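# Open cable manager cover, tuck loop, reclip cover

## Task

The cable manager's cover is clipped closed, but one loop of cable sticks out above the upper row of fingers. Open the cover by swinging it, seat that loop inside the manager so it lies between the upper and lower finger rows, then close the cover over it until it latches at both of its ends.

## Robot and tools

Robot: two arms, left_arm and right_arm, each ending in a parallel gripper. The fingers point along the gripper's +z axis and open and close along its y axis. end_effector_position is the point between the pads, about 1 cm short of the fingertips.

Frame: all printed poses use the scene frame. Its origin is at table-top height midway between the nominal bases, +x runs out over the table, +z is up, and left_arm is on the +y side (arm names do not match image sides). The calibrated bases are at left_arm (+0.033, +0.340, +0.027) m and right_arm (-0.019, -0.300, +0.045) m. Printed hand positions and orientations can be a few cm off, more at long reach. A camera stand sits behind the arms.

execute_actions(actions, cameras): actions is a list of actions. Each action is a table of up to 15 rows, each row one 1/30 s step. A short table repeats its last row until 15 steps are done. Every row is one flat list of 14 numbers in [-1, 1] covering both arms: dx, dy, dz, rx, ry, rz, opening for left_arm, then the same seven for right_arm. The six pose numbers are offsets, not poses: they count from that arm's Hand target as it stood when the action began, along scene axes, with the turn taken about the Hand target's position. Every row counts from that same start, not from the row before, and sending the same offset again in a later action moves the arm further. Scale: 1.0 is 0.6 m for dx, dy, dz and 180 degrees for rx, ry, rz, which together form one rotation vector. A translation longer than 1.0 gets shortened along its direction. opening is absolute, not an offset: +1 fully open (0.093 m), -1 closed. Sending all six pose zeros re-commands the arm's current Hand target; the opening must always be stated, since a 0 there is a real command. Images return only when actions is empty or cameras names some ("all" for every camera).

move(target, speed, blend, opening_speed, grip_force, blocking, cameras): drives both grippers in straight lines. target is one 14-number row laid out as above, or a list of up to 15 such rows; every row is an offset from the Hand targets at the move's start, not from the previous row. speed is the top path speed in m/s (0.002 to 2.9, default 0.25; turning is capped at twice that in rad/s), one value or one per target. blend, in metres, rounds corners between listed targets; 0 stops at each. opening_speed sets how fast openings change, per second on the -1..+1 scale, at least 0.2. grip_force is the per-pad force cap in newtons, 10 to 50 (50 = full), one value or one per arm; it persists, and lower forces close slowly. blocking=false returns after about 0.5 s while the move continues. All paths finish together, take at least 0.5 s and are cut off at 10 s. Paths do not avoid obstacles or the other arm. The result adds a move: line: done (within 10 mm and 2 degrees), off_target, moving, held, fault, plus limits such as paced (pose clipped) or held (steps withheld).

wait(seconds): 0 to 10 s, arms hold their last commands; a running move continues. stop(): brakes a running move, needing some distance. zoom_image(camera, region): enlarges [x0, y0, x1, y1] pixels (max 504x504) of the latest image of cam_head_left, cam_head_right, cam_low, cam_left_wrist or cam_right_wrist. finished_scene(scene): ends the scene for good; call it only once the cover is latched at both ends and everything stays put without the robot.

Results: each arm's end_effector_position (m) and end_effector_quat_wxyz, Hand target (the base for the next offsets, after clipping), Tool commands, Joint positions (last entry = finger gap in m), joint velocities, torques, motor temperatures, and grip_measured (+1 open, -1 closed; pads meet near -0.94; each mm of held width adds about 0.0208; may read up to 0.02 high). Action calls also list positions at some steps. The commanded orientation is clipped to 40 degrees from the measured one each step. Grippers often stop short of or sag below the target, or tilt; check after each move, re-send the missing offset, and correct tilt. Tiny moves may do nothing or drift sideways.

Gripping: to hold, keep sending the number that closed the fingers; about 0.24 below the object's width reading gives full force. To release, send a number well above that reading. A sudden deep close briefly squeezes hard.

Cautions: an arm blocked by something keeps pushing until commanded back past the gripper. Faster motions and targets further beyond contact press harder, so approach the cover and cable slowly. Never let the grippers, their housings or wrist cameras touch each other; a moderate bump between arms or one gripper closing on the other's fingers can fail the scene. Avoid striking the table or fixed items hard, letting parts fall or releasing moving parts, and strain on camera cables. Route paths around, not close past, an arm's own base. Motors heat when holding loads, stretched out or pushing unreachably: MOTOR HOT appears at 75 °C, at 90 °C the arm folds and idles, at 100 °C it collapses. Thinking time lets the scene run.

Each tool is called after "Call:" as a command line: name --argument value for each argument, lists and objects as JSON in quotes; but a table of rows of numbers goes row by row, as --pt "numbers of a row", without its own name.

## Session

Call:
execute_actions --actions '[]'

Scene clock: 0.00 s.
left_arm: end_effector_position=(+0.3927, +0.3775, +0.1278) grip_measured=+1.000 end_effector_quat_wxyz=(+0.620, -0.125, +0.773, +0.048) | right_arm: end_effector_position=(+0.3427, -0.3370, +0.1380) grip_measured=+1.000 end_effector_quat_wxyz=(+0.623, +0.101, +0.774, -0.042)
Joint positions: left_arm=[0.012 1.522 0.211 1.077 -0.238 -0.139 0.093] | right_arm=[-0.026 1.595 0.199 1.171 0.17 0.101 0.093]
Joint velocities: within noise
Joint torques (N m): no reading
Motor temperatures (°C): left_arm=[25 32 33 32 23 23 29] | right_arm=[26 33 31 30 29 25 27]
Heat: left arm: 33 °C; right arm: 33 °C.
Hand target: left_arm +0.3962, +0.3775, +0.1380; +0.634, -0.126, +0.762, +0.046 | right_arm +0.3443, -0.3370, +0.1409; +0.626, +0.101, +0.772, -0.042
Tool commands: left_gripper/opening=+1.0 right_gripper/opening=+1.0

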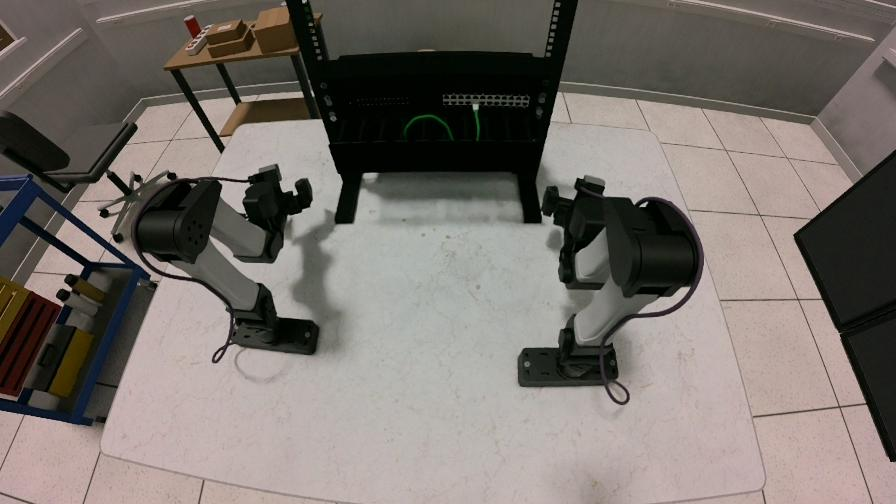

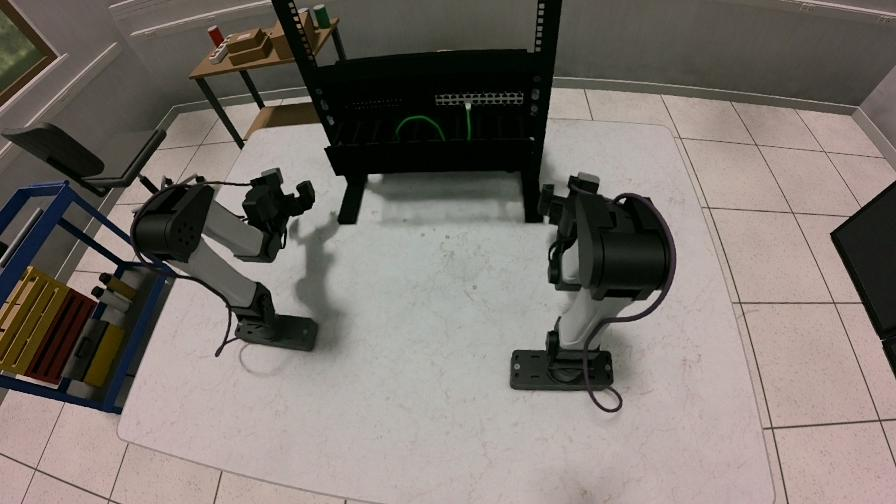

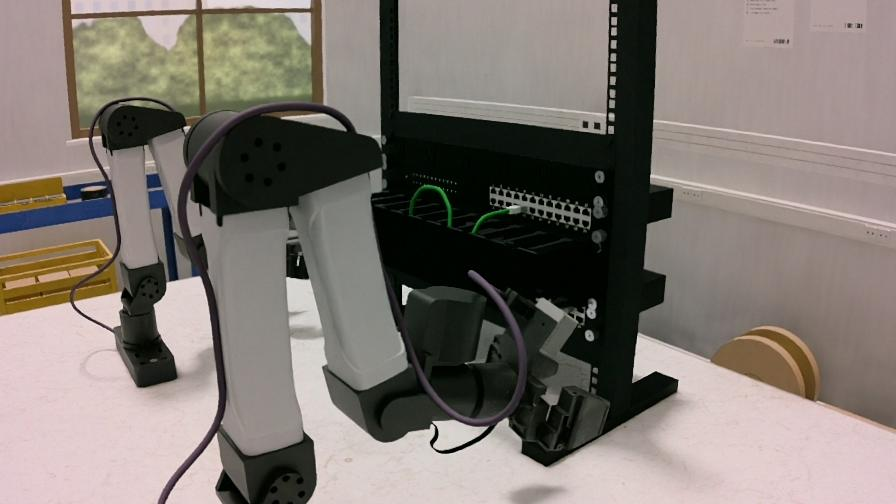

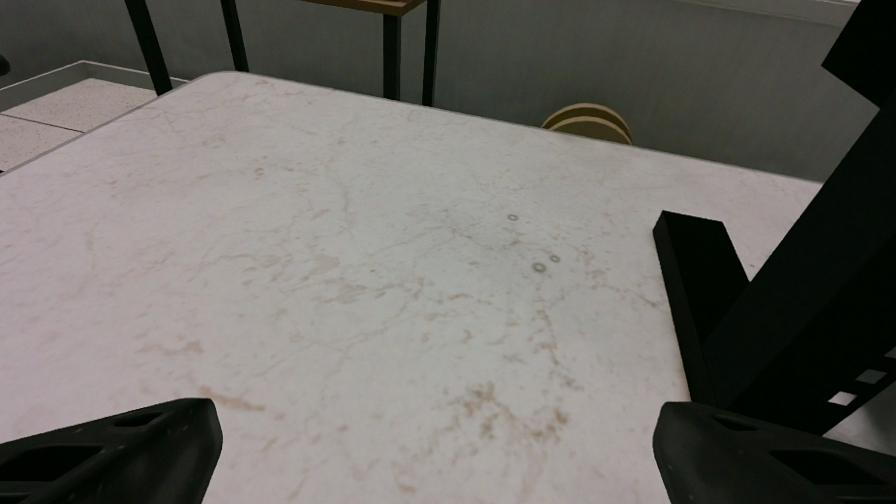

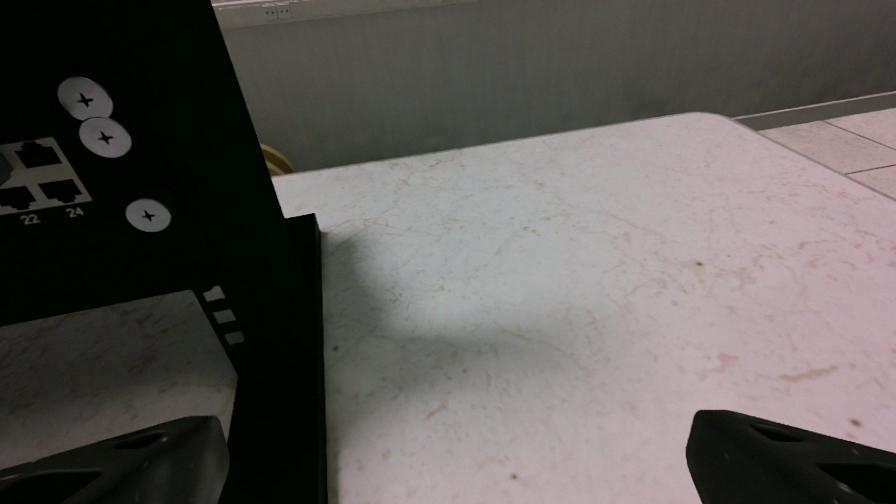

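Call:
zoom_image --camera "cam_head_right" --region '[310, 30, 570, 230]'

Call:
zoom_image --camera "cam_head_left" --region '[310, 30, 570, 230]'

Call:
zoom_image --camera "cam_low" --region '[350, 100, 680, 400]'

Scaled by 1.938.

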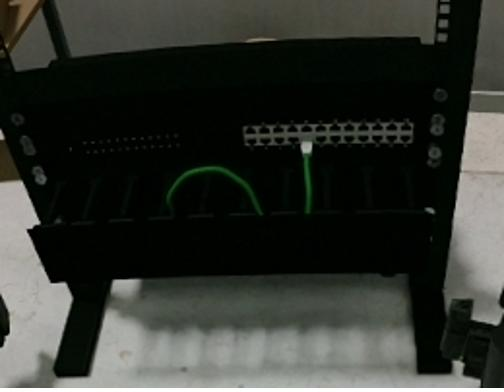

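Scaled by 1.938.

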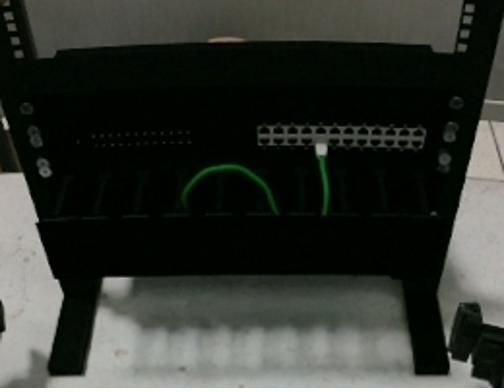

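Scaled by 1.527.

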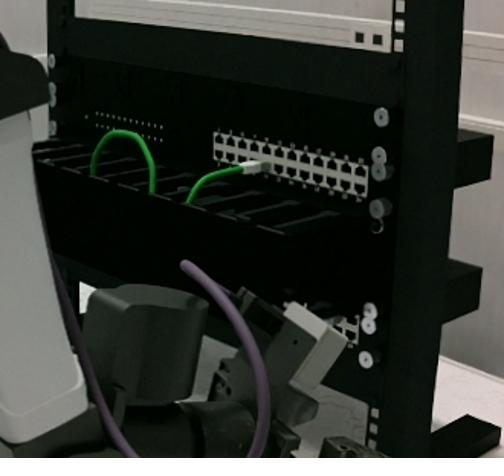

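Call:
move --pt "-0.327 -0.05 0.1 0.036 -0.0576 -0.0774 1 -0.24 0.05 0.1 -0.0267 -0.066 0.0646 1" --pt "-0.327 -0.329 0.32 0.036 -0.0576 -0.0774 1 -0.24 0.312 0.315 -0.0267 -0.066 0.0646 1" --blend '[0.03,0]' --cameras '["all"]'

Scene clock: 20.53 s.
left_arm: end_effector_position=(+0.1990, +0.1785, +0.3152) grip_measured=+1.000 end_effector_quat_wxyz=(+0.707, +0.036, +0.706, +0.022) | right_arm: end_effector_position=(+0.1987, -0.1491, +0.3208) grip_measured=+1.000 end_effector_quat_wxyz=(+0.706, -0.014, +0.708, -0.006)
Joint positions: left_arm=[-1.569 0.784 0.545 0.073 -1.568 -0.084 0.093] | right_arm=[1.252 0.775 0.452 0.313 1.243 -0.019 0.093]
Joint torques (N m): left_arm=[0.75 -0.23 8.42 1.65 -0.33 -0.24] | right_arm=[-0.66 -0.02 8.83 1.35 0.02 0.11]
Motor temperatures (°C): left_arm=[25 33 33 39 23 23 29] | right_arm=[26 34 34 32 29 25 27]
Heat: left arm: 39 °C; right arm: 34 °C.
Hand target: left_arm +0.2000, +0.1801, +0.3300; +0.707, -0.001, +0.707, +0.000 | right_arm +0.2002, -0.1498, +0.3299; +0.707, +0.000, +0.707, +0.000
Off the commanded pose: left_arm 0.015 m, 5 deg | right_arm 0.009 m, 2 deg.
move: off_target (left_arm); limits=paced
camera_calibration:
cam_left_wrist: T_world_to_cam=[[-0.0386415, -0.99603, -0.0802, 0.210448], [-0.421089, 0.0890168, -0.902641, 0.393533], [0.906196, -0.00110808, -0.422856, 0.0401587], [0, 0, 0, 1]] pos_world=[0.137453, 0.174626, 0.389079]
cam_right_wrist: T_world_to_cam=[[0.00819795, -0.999827, 0.0167006, -0.154167], [-0.4187, -0.0185988, -0.907934, 0.412431], [0.908088, 0.000450645, -0.41878, 0.035009], [0, 0, 0, 1]] pos_world=[0.142157, -0.146485, 0.391696]

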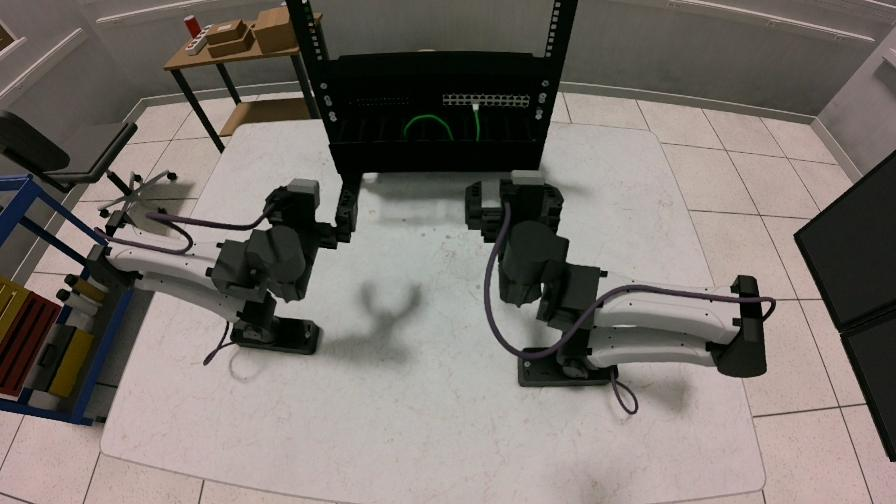

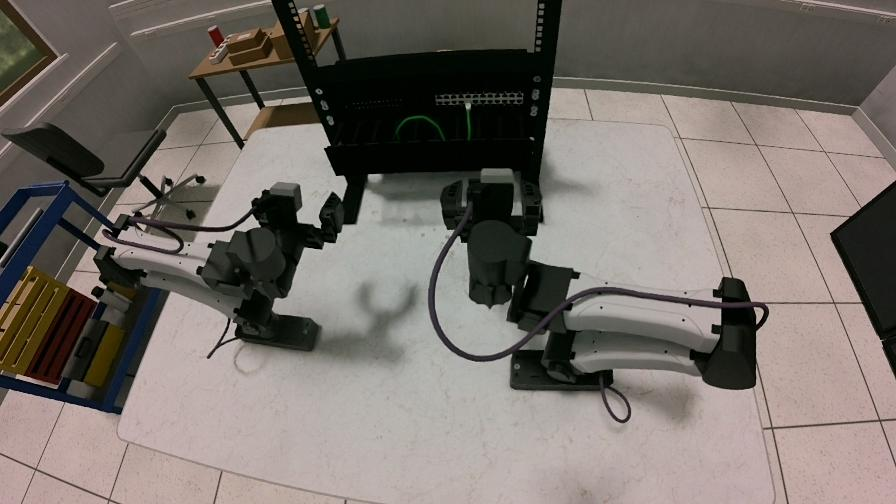

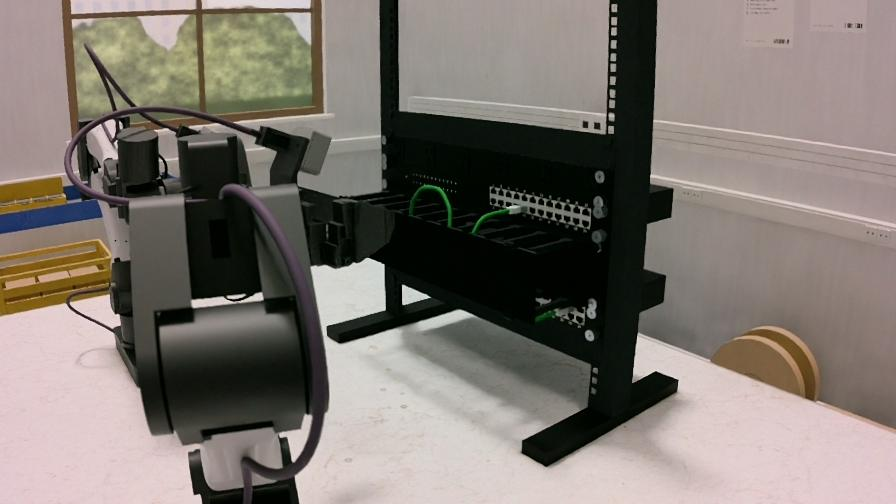

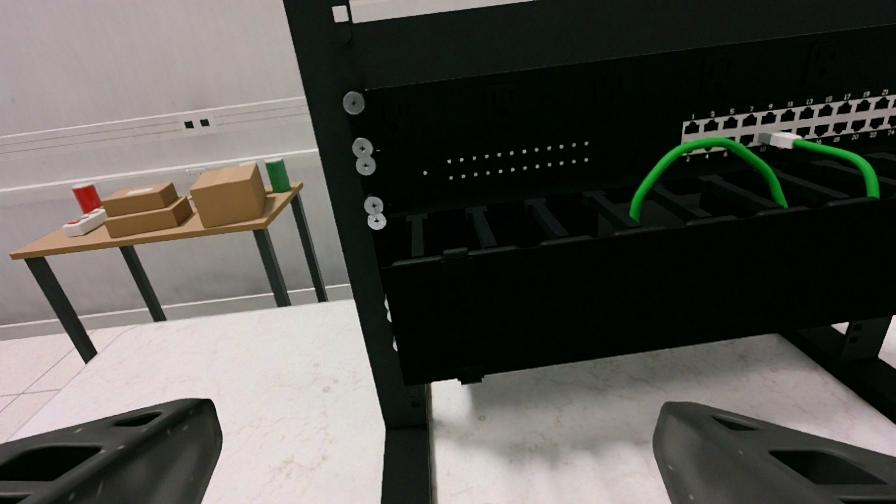

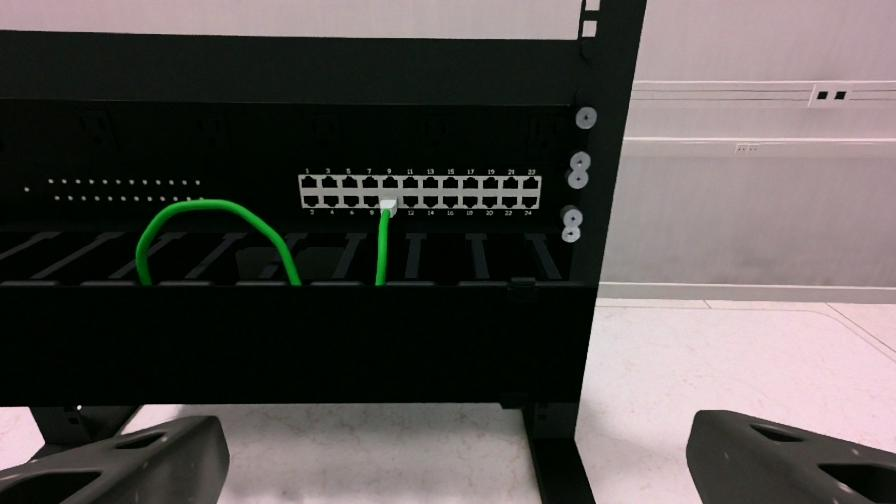

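Call:
zoom_image --camera "cam_right_wrist" --region '[440, 200, 640, 420]'

Call:
zoom_image --camera "cam_right_wrist" --region '[0, 170, 440, 420]'

Call:
zoom_image --camera "cam_left_wrist" --region '[370, 200, 570, 400]'

Call:
zoom_image --camera "cam_left_wrist" --region '[560, 80, 896, 380]'

Scaled by 2.291.

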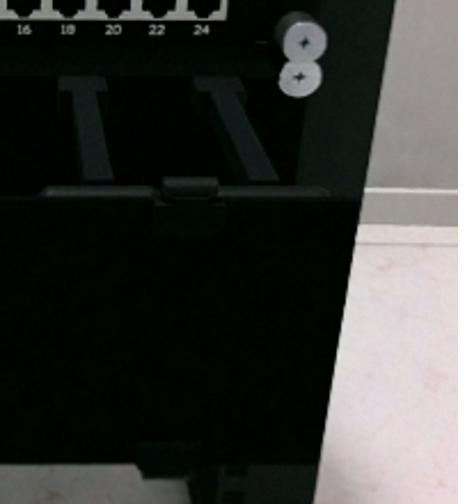

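Scaled by 1.145.

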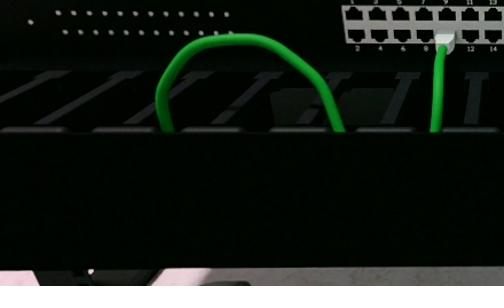

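Scaled by 2.520.

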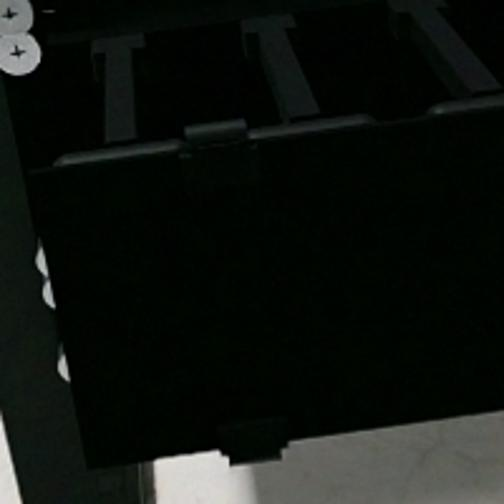

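Scaled by 1.500.

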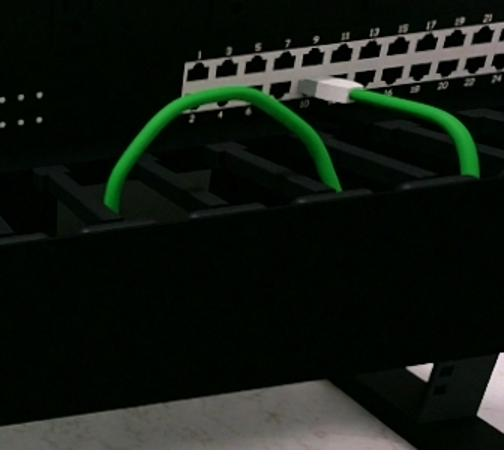

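Call:
move --target '[0,0,0,0,0,0,1,0.067,-0.067,-0.333,0,-0.1667,0,1]' --cameras '["cam_right_wrist","cam_low"]'

Call:
zoom_image --camera "cam_right_wrist" --region '[350, 50, 750, 350]'

Scene clock: 38.00 s.
left_arm: end_effector_position=(+0.1990, +0.1787, +0.3153) grip_measured=+1.000 end_effector_quat_wxyz=(+0.707, +0.035, +0.706, +0.021) | right_arm: end_effector_position=(+0.2366, -0.1974, +0.1147) grip_measured=+1.000 end_effector_quat_wxyz=(+0.653, +0.047, +0.749, -0.099)
Joint positions: left_arm=[-1.569 0.784 0.545 0.073 -1.569 -0.086 0.093] | right_arm=[0.98 1.84 0.051 1.452 1.174 0.225 0.093]
Joint torques (N m): left_arm=[0.64 -0.21 8.49 1.63 -0.32 -0.26] | right_arm=[0.51 -3.14 2.54 2.53 0.25 0.14]
Motor temperatures (°C): left_arm=[25 33 38 38 23 23 29] | right_arm=[26 34 38 33 29 25 26]
Heat: left arm: 38 °C; right arm: 38 °C.
Hand target: left_arm +0.2000, +0.1801, +0.3300; +0.707, -0.001, +0.707, +0.001 | right_arm +0.2405, -0.1900, +0.1302; +0.866, +0.000, +0.500, +0.000
Off the commanded pose: left_arm 0.015 m, 5 deg | right_arm 0.018 m, 40 deg.
joint sent to its limit (right arm) — joint 4 (wrist pitch), upper limit. The joint targets are off in orientation, not in position.
move: off_target (left_arm, right_arm); limits=paced
camera_calibration:
cam_right_wrist: T_world_to_cam=[[-0.20325, -0.976191, 0.0757658, -0.151445], [-0.530756, 0.0448195, -0.846339, 0.272264], [0.822793, -0.212231, -0.527229, -0.0950637], [0, 0, 0, 1]] pos_world=[0.191942, -0.180218, 0.191782]
Images, in order (width x height): cam_low 896x504, cam_right_wrist 896x504.

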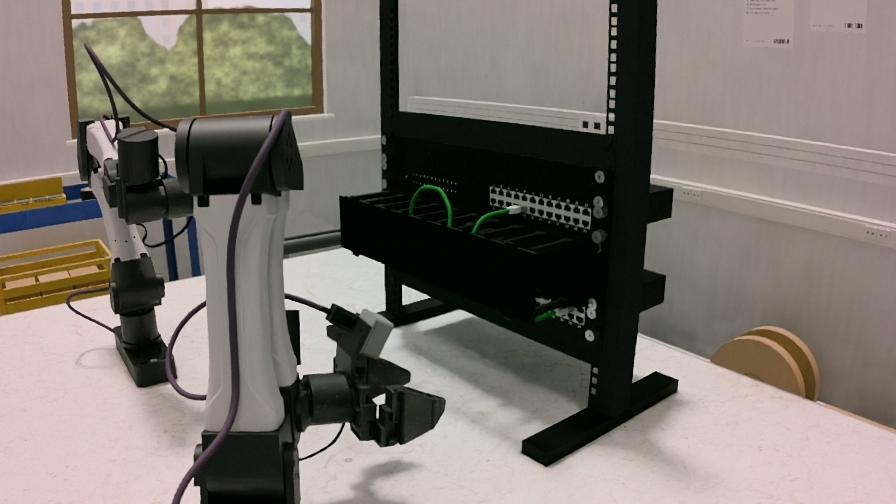

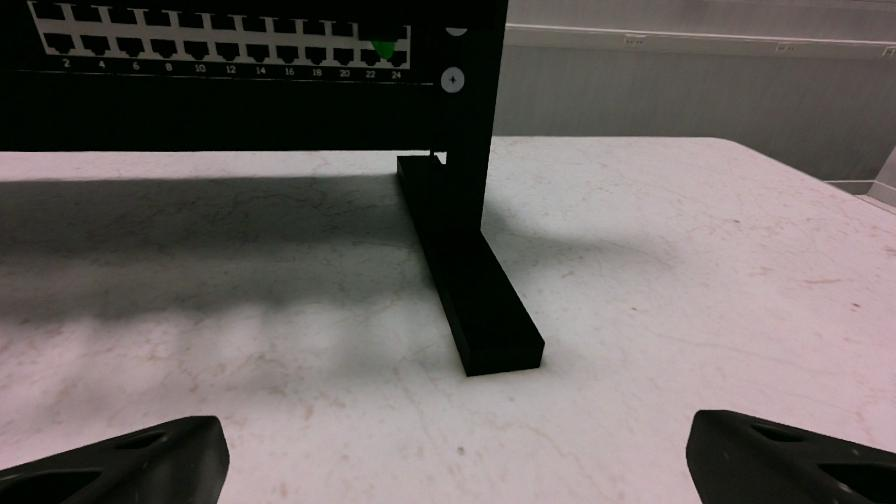

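Scaled by 1.260.

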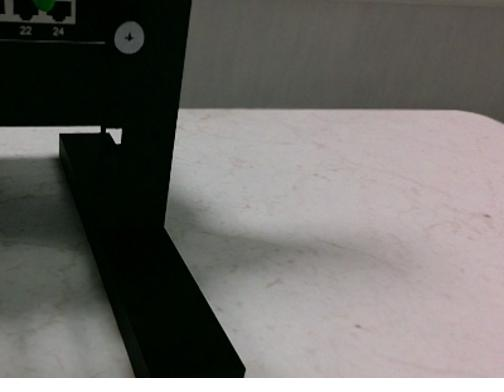

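Call:
zoom_image --camera "cam_low" --region '[330, 170, 630, 350]'

Call:
move --target '[0,0,0,0,0,0,1,0.03,-0.05,0.17,0,0.1667,0,1]' --cameras '["cam_right_wrist","cam_low"]'

Call:
zoom_image --camera "cam_right_wrist" --region '[300, 50, 650, 330]'

Scaled by 1.680.

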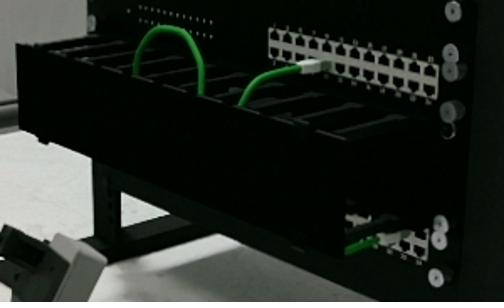

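Scene clock: 42.77 s.
left_arm: end_effector_position=(+0.1990, +0.1787, +0.3153) grip_measured=+1.000 end_effector_quat_wxyz=(+0.707, +0.035, +0.706, +0.021) | right_arm: end_effector_position=(+0.2551, -0.2226, +0.2206) grip_measured=+1.000 end_effector_quat_wxyz=(+0.701, -0.007, +0.713, -0.013)
Joint positions: left_arm=[-1.569 0.784 0.545 0.073 -1.569 -0.086 0.093] | right_arm=[0.64 0.811 0.054 0.735 0.65 -0.014 0.093]
Joint torques (N m): left_arm=[0.64 -0.25 8.57 1.64 -0.31 -0.26] | right_arm=[-0.75 -1.1 8.55 1.66 -0.16 0.1]
Heat: left arm: 39 °C; right arm: 37 °C.
Hand target: left_arm +0.2000, +0.1801, +0.3300; +0.707, -0.001, +0.707, +0.001 | right_arm +0.2584, -0.2200, +0.2321; +0.707, +0.000, +0.707, +0.000
Off the commanded pose: left_arm 0.015 m, 5 deg | right_arm 0.012 m, 2 deg.
move: off_target (left_arm, right_arm)
camera_calibration:
cam_right_wrist: T_world_to_cam=[[-0.0107417, -0.999816, 0.0159197, -0.221423], [-0.431774, -0.00972227, -0.90193, 0.347718], [0.901918, -0.016562, -0.43159, -0.0574511], [0, 0, 0, 1]] pos_world=[0.199573, -0.218953, 0.292346]
Images, in order (width x height): cam_low 896x504, cam_right_wrist 896x504.

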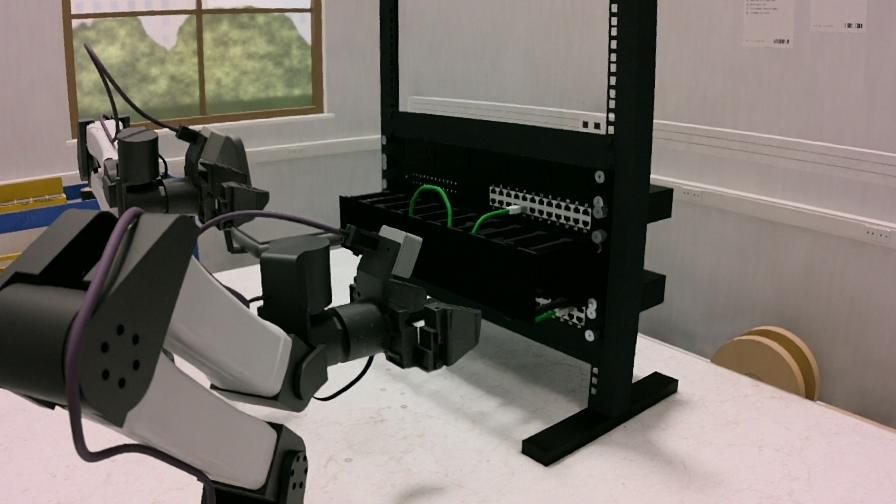

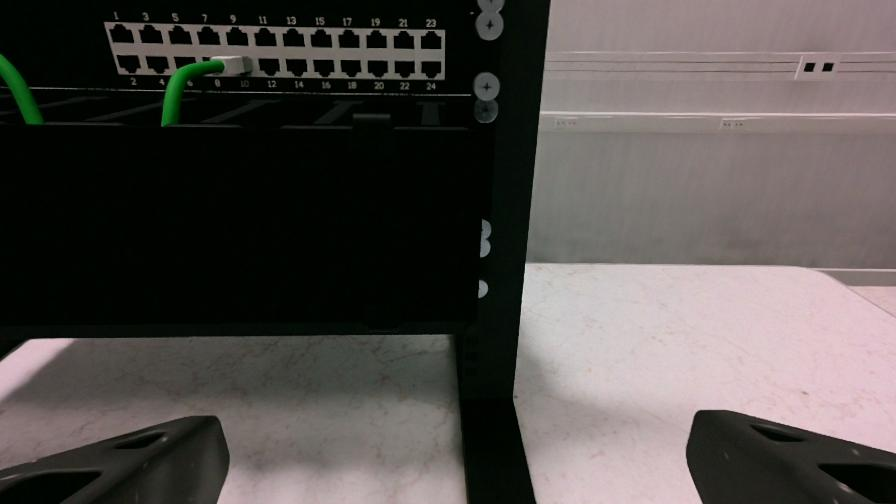

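Scaled by 1.440.

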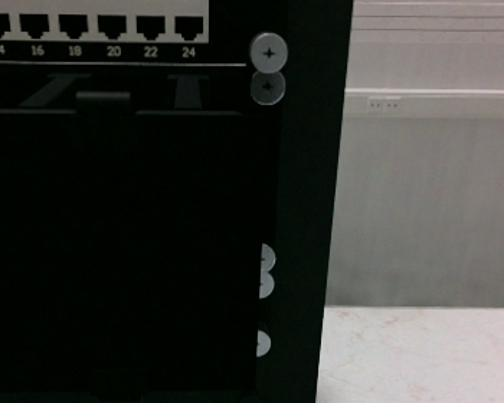

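Call:
move --target '[0,0,0,0,0,0,1,0.075,0.05,0.14,0,0.1667,0,1]' --cameras '["cam_right_wrist"]'

Call:
zoom_image --camera "cam_right_wrist" --region '[300, 150, 600, 350]'

Scene clock: 51.80 s.
left_arm: end_effector_position=(+0.1990, +0.1787, +0.3153) grip_measured=+1.000 end_effector_quat_wxyz=(+0.707, +0.035, +0.706, +0.021) | right_arm: end_effector_position=(+0.3008, -0.1910, +0.3071) grip_measured=+1.000 end_effector_quat_wxyz=(+0.496, -0.007, +0.868, -0.009)
Joint positions: left_arm=[-1.569 0.784 0.545 0.073 -1.569 -0.086 0.093] | right_arm=[0.562 1.086 1.017 -0.543 0.486 0.291 0.093]
Joint torques (N m): left_arm=[0.65 -0.29 8.46 1.63 -0.31 -0.27] | right_arm=[-0.5 -2.19 8.9 1.6 0.08 0.09]
Heat: left arm: 40 °C; right arm: 39 °C.
Hand target: left_arm +0.2000, +0.1801, +0.3300; +0.707, -0.001, +0.707, +0.001 | right_arm +0.3035, -0.1901, +0.3162; +0.500, +0.001, +0.866, +0.000
Off the commanded pose: left_arm 0.015 m, 5 deg | right_arm 0.010 m, 1 deg.
move: off_target (left_arm)
camera_calibration:
cam_right_wrist: T_world_to_cam=[[-0.00450823, -0.999897, 0.0136471, -0.191948], [-0.819852, -0.00411815, -0.57256, 0.462329], [0.572557, -0.0137699, -0.819749, 0.158034], [0, 0, 0, 1]] pos_world=[0.287692, -0.187848, 0.396879]
Images, in order (width x height): cam_right_wrist 896x504.

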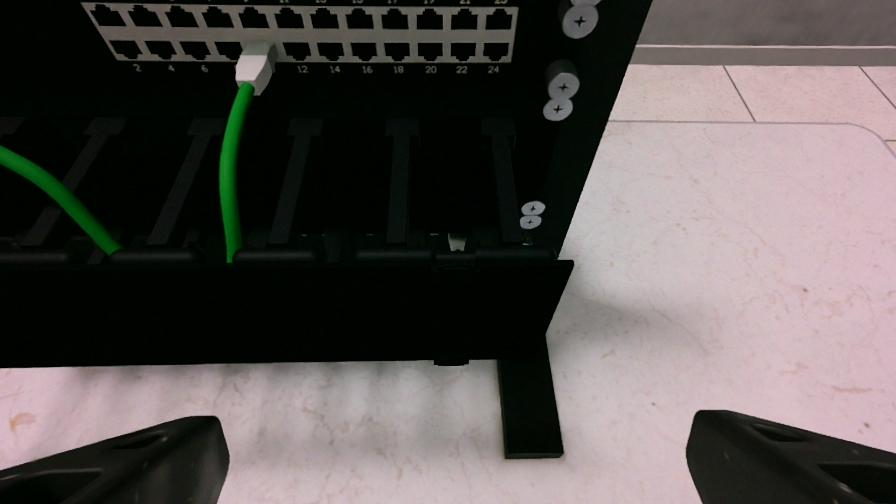

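Scaled by 1.680.

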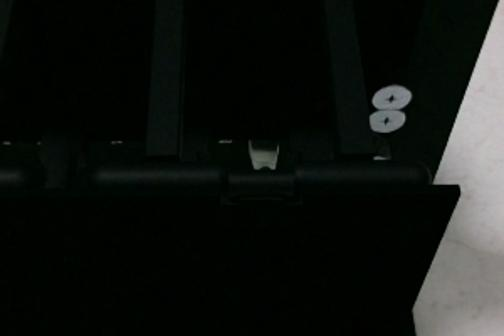

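Call:
move --pt "0 0 0 0 0 0 1 -0.08 -0.3 0 0 0 0 1" --pt "0 0 0 0 0 0 1 -0.04 -0.27 -0.12 0.0872 -0.151 0.3256 1" --cameras '["cam_right_wrist","cam_low"]'

Call:
zoom_image --camera "cam_right_wrist" --region '[200, 50, 600, 350]'

Scene clock: 75.33 s.
left_arm: end_effector_position=(+0.1990, +0.1787, +0.3153) grip_measured=+1.000 end_effector_quat_wxyz=(+0.707, +0.035, +0.706, +0.021) | right_arm: end_effector_position=(+0.2780, -0.3516, +0.2389) grip_measured=+1.000 end_effector_quat_wxyz=(+0.637, -0.259, +0.665, +0.292)
Joint positions: left_arm=[-1.569 0.784 0.545 0.073 -1.569 -0.086 0.093] | right_arm=[-0.768 1.508 0.826 -0.654 -1.552 -1.278 0.093]
Joint torques (N m): left_arm=[0.69 -0.25 8.44 1.63 -0.32 -0.28] | right_arm=[0.55 -4.22 6.22 0.59 -1.07 -0.52]
Heat: left arm: 42 °C; right arm: 40 °C.
Hand target: left_arm +0.2000, +0.1801, +0.3300; +0.707, -0.001, +0.707, +0.001 | right_arm +0.2795, -0.3520, +0.2441; +0.612, -0.353, +0.612, +0.354
Off the commanded pose: left_arm 0.015 m, 5 deg | right_arm 0.006 m, 15 deg.
joint sent to its limit (right arm) — joint 5 (wrist yaw), lower limit. The joint targets are off in orientation, not in position.
move: off_target (left_arm, right_arm)
camera_calibration:
cam_right_wrist: T_world_to_cam=[[0.712669, -0.697993, -0.070063, -0.424903], [-0.34798, -0.265031, -0.89926, 0.259105], [0.609108, 0.665256, -0.431767, 0.248797], [0, 0, 0, 1]] pos_world=[0.241435, -0.393422, 0.310655]
Images, in order (width x height): cam_low 896x504, cam_right_wrist 896x504.

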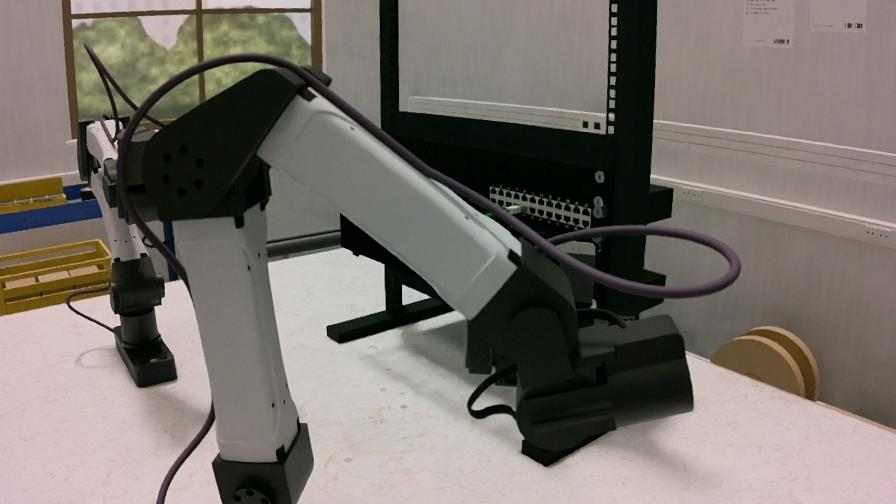

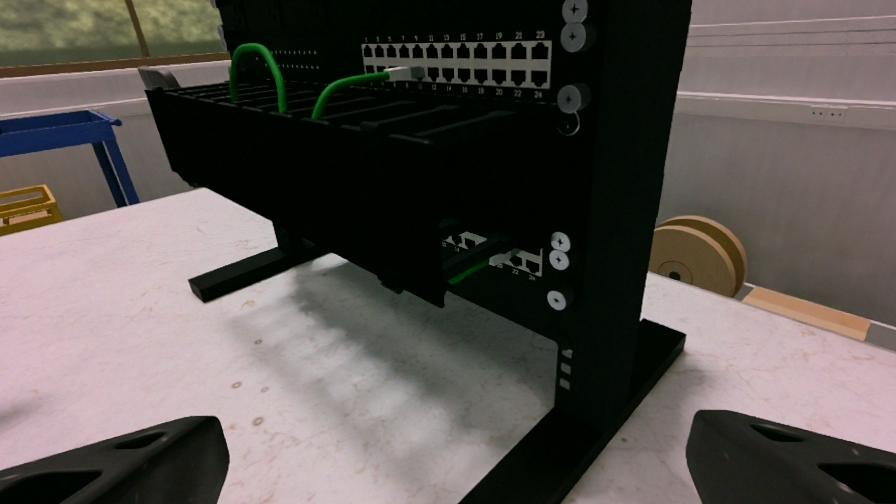

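Scaled by 1.260.

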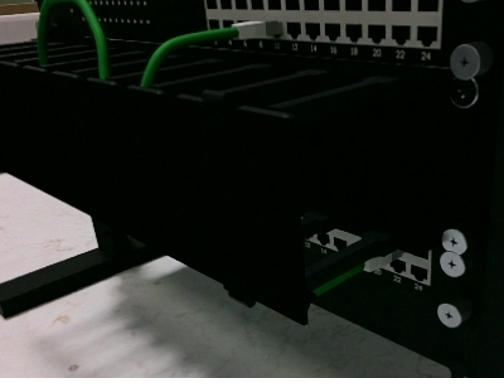

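Call:
zoom_image --camera "cam_right_wrist" --region '[340, 190, 480, 320]'

Call:
zoom_image --camera "cam_right_wrist" --region '[340, 80, 480, 210]'

Scaled by 3.600.

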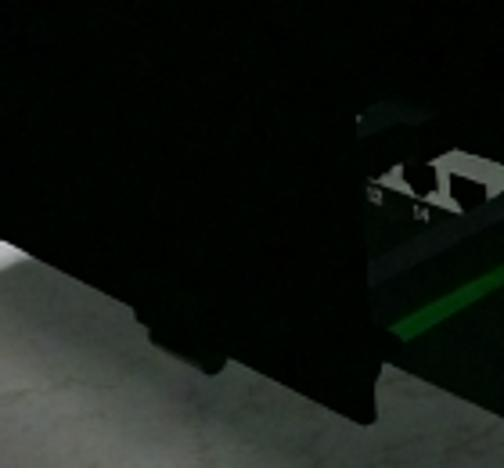

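Scaled by 3.600.

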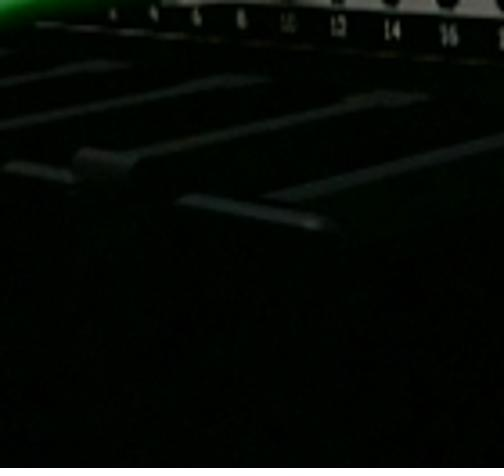

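Call:
move --pt "0 0 0 0 0 0 1 0 0.02 0.26 -0.26 0.4495 -0.2592 1" --pt "0 0 0 0 0 0 1 0.134 0.087 0.193 0.1638 0.6134 -0.6128 -0.3" --cameras '["cam_right_wrist","cam_low","cam_head_right"]'

Scene clock: 103.07 s.
left_arm: end_effector_position=(+0.1990, +0.1787, +0.3153) grip_measured=+1.000 end_effector_quat_wxyz=(+0.707, +0.035, +0.706, +0.021) | right_arm: end_effector_position=(+0.3584, -0.2982, +0.3580) grip_measured=-0.298 end_effector_quat_wxyz=(+0.162, +0.683, +0.696, +0.156)
Joint positions: left_arm=[-1.569 0.784 0.545 0.073 -1.569 -0.086 0.093] | right_arm=[0.006 1.783 2.227 -1.563 0.008 1.559 0.031]
Joint torques (N m): left_arm=[0.69 -0.23 8.5 1.64 -0.31 -0.27] | right_arm=[-0.66 -5.96 6.69 0.96 0 0.05]
Motor temperatures (°C): left_arm=[24 32 43 37 23 23 29] | right_arm=[26 34 38 31 29 25 26]
Heat: left arm: 43 °C; right arm: 38 °C.
Hand target: left_arm +0.2000, +0.1801, +0.3300; +0.707, -0.001, +0.707, +0.001 | right_arm +0.3599, -0.2998, +0.3600; +0.000, +0.707, +0.707, +0.000
Off the commanded pose: left_arm 0.015 m, 5 deg | right_arm 0.003 m, 26 deg.
joint sent to its limit (right arm) — joint 4 (wrist pitch), lower limit. The joint targets are off in orientation, not in position.
move: off_target (left_arm, right_arm); target 2's new opening was sent with right_arm's hand 0.003 m and 26 deg from that target
camera_calibration:
cam_right_wrist: T_world_to_cam=[[-0.900683, -0.00788993, -0.434405, 0.477852], [-0.18548, 0.91113, 0.368022, 0.247199], [0.392895, 0.412044, -0.822103, 0.357421], [0, 0, 0, 1]] pos_world=[0.335815, -0.368734, 0.410443]
Images, in order (width x height): cam_head_right 896x504, cam_low 896x504, cam_right_wrist 896x504.

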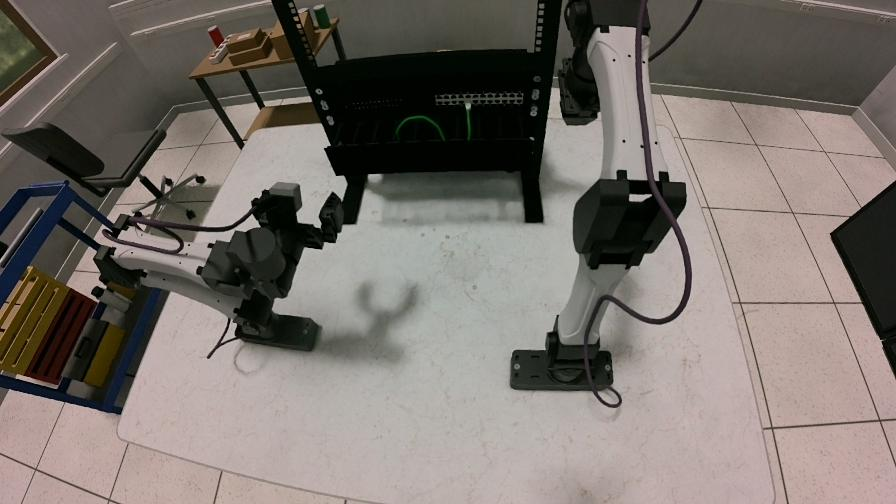

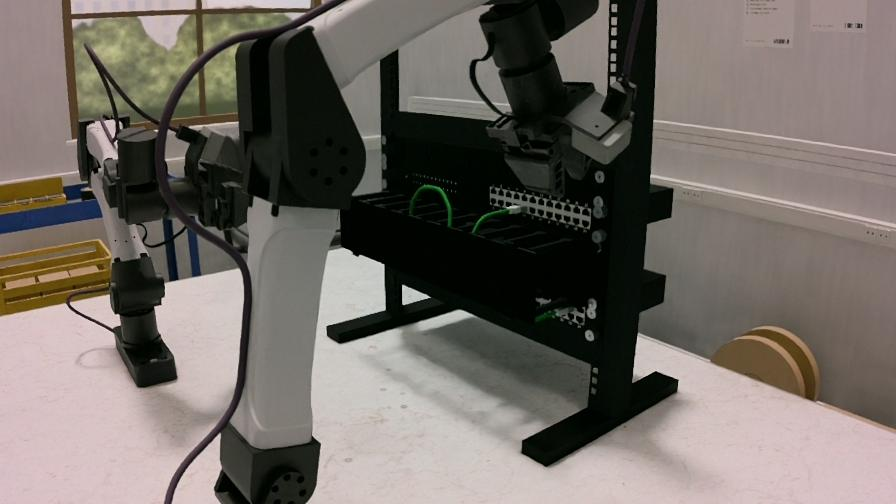

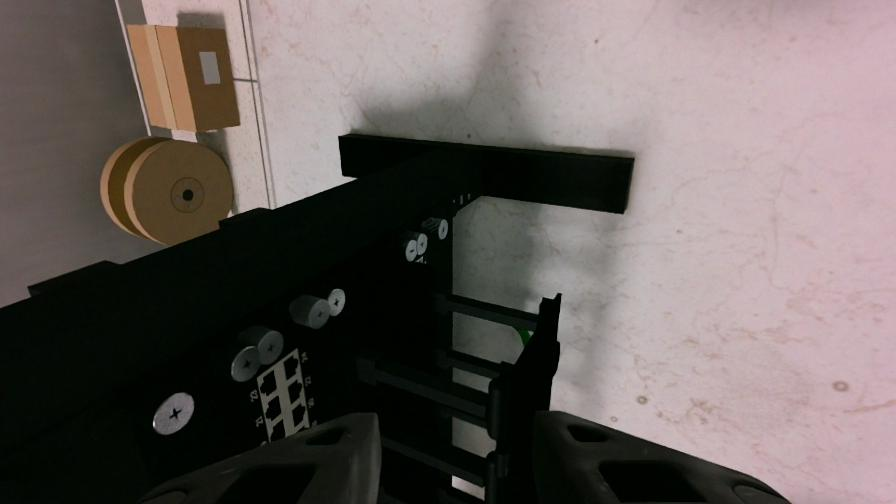

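Call:
zoom_image --camera "cam_right_wrist" --region '[400, 260, 620, 480]'

Scaled by 2.291.

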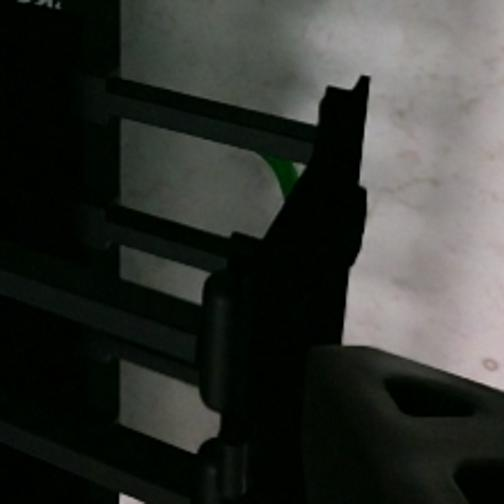

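Call:
move --target '[0,0,0,0,0,0,1,0,-0.07,-0.02,0,0,0,-0.3]' --cameras '["cam_right_wrist"]'

Call:
zoom_image --camera "cam_right_wrist" --region '[400, 330, 600, 500]'

Scene clock: 110.87 s.
left_arm: end_effector_position=(+0.1990, +0.1787, +0.3153) grip_measured=+1.000 end_effector_quat_wxyz=(+0.707, +0.035, +0.706, +0.021) | right_arm: end_effector_position=(+0.3596, -0.3396, +0.3519) grip_measured=-0.298 end_effector_quat_wxyz=(+0.165, +0.692, +0.689, +0.139)
Joint positions: left_arm=[-1.569 0.784 0.545 0.073 -1.569 -0.086 0.093] | right_arm=[-0.111 1.799 2.227 -1.563 -0.009 1.468 0.031]
Joint torques (N m): left_arm=[0.68 -0.25 8.54 1.63 -0.32 -0.26] | right_arm=[-0.38 -6.22 5.08 0.99 0.11 -0.06]
Heat: left arm: 44 °C; right arm: 38 °C.
Hand target: left_arm +0.2000, +0.1801, +0.3300; +0.707, -0.001, +0.707, +0.001 | right_arm +0.3599, -0.3419, +0.3479; +0.000, +0.707, +0.707, +0.000
Off the commanded pose: left_arm 0.015 m, 5 deg | right_arm 0.005 m, 25 deg.
joint sent to its limit (right arm) — joint 4 (wrist pitch), lower limit. The joint targets are off in orientation, not in position.
move: off_target (left_arm, right_arm)
camera_calibration:
cam_right_wrist: T_world_to_cam=[[-0.908309, 0.00762504, -0.41823, 0.47834], [-0.153609, 0.923899, 0.35045, 0.286407], [0.389075, 0.382561, -0.838014, 0.365983], [0, 0, 0, 1]] pos_world=[0.336081, -0.408269, 0.406384]
Images, in order (width x height): cam_right_wrist 896x504.

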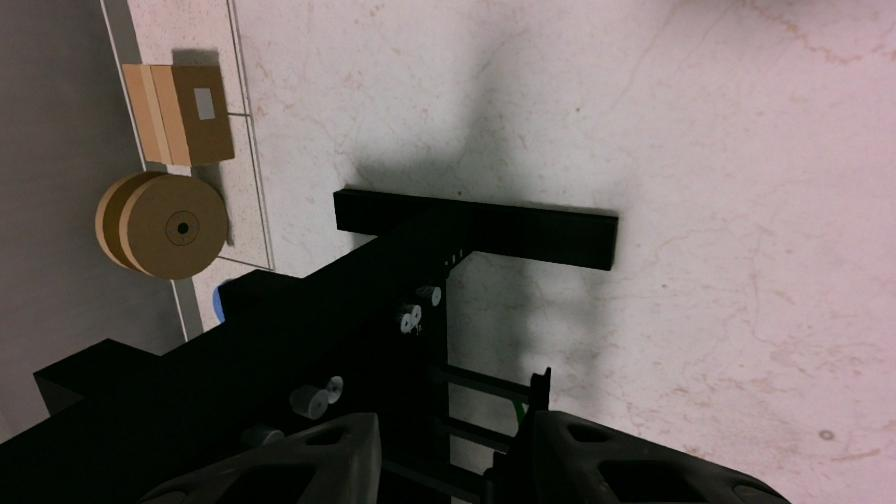

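Scaled by 2.520.

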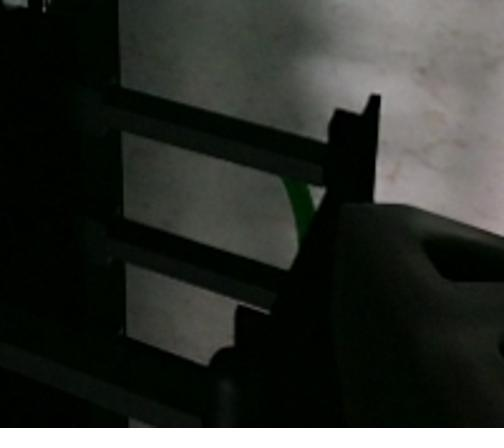

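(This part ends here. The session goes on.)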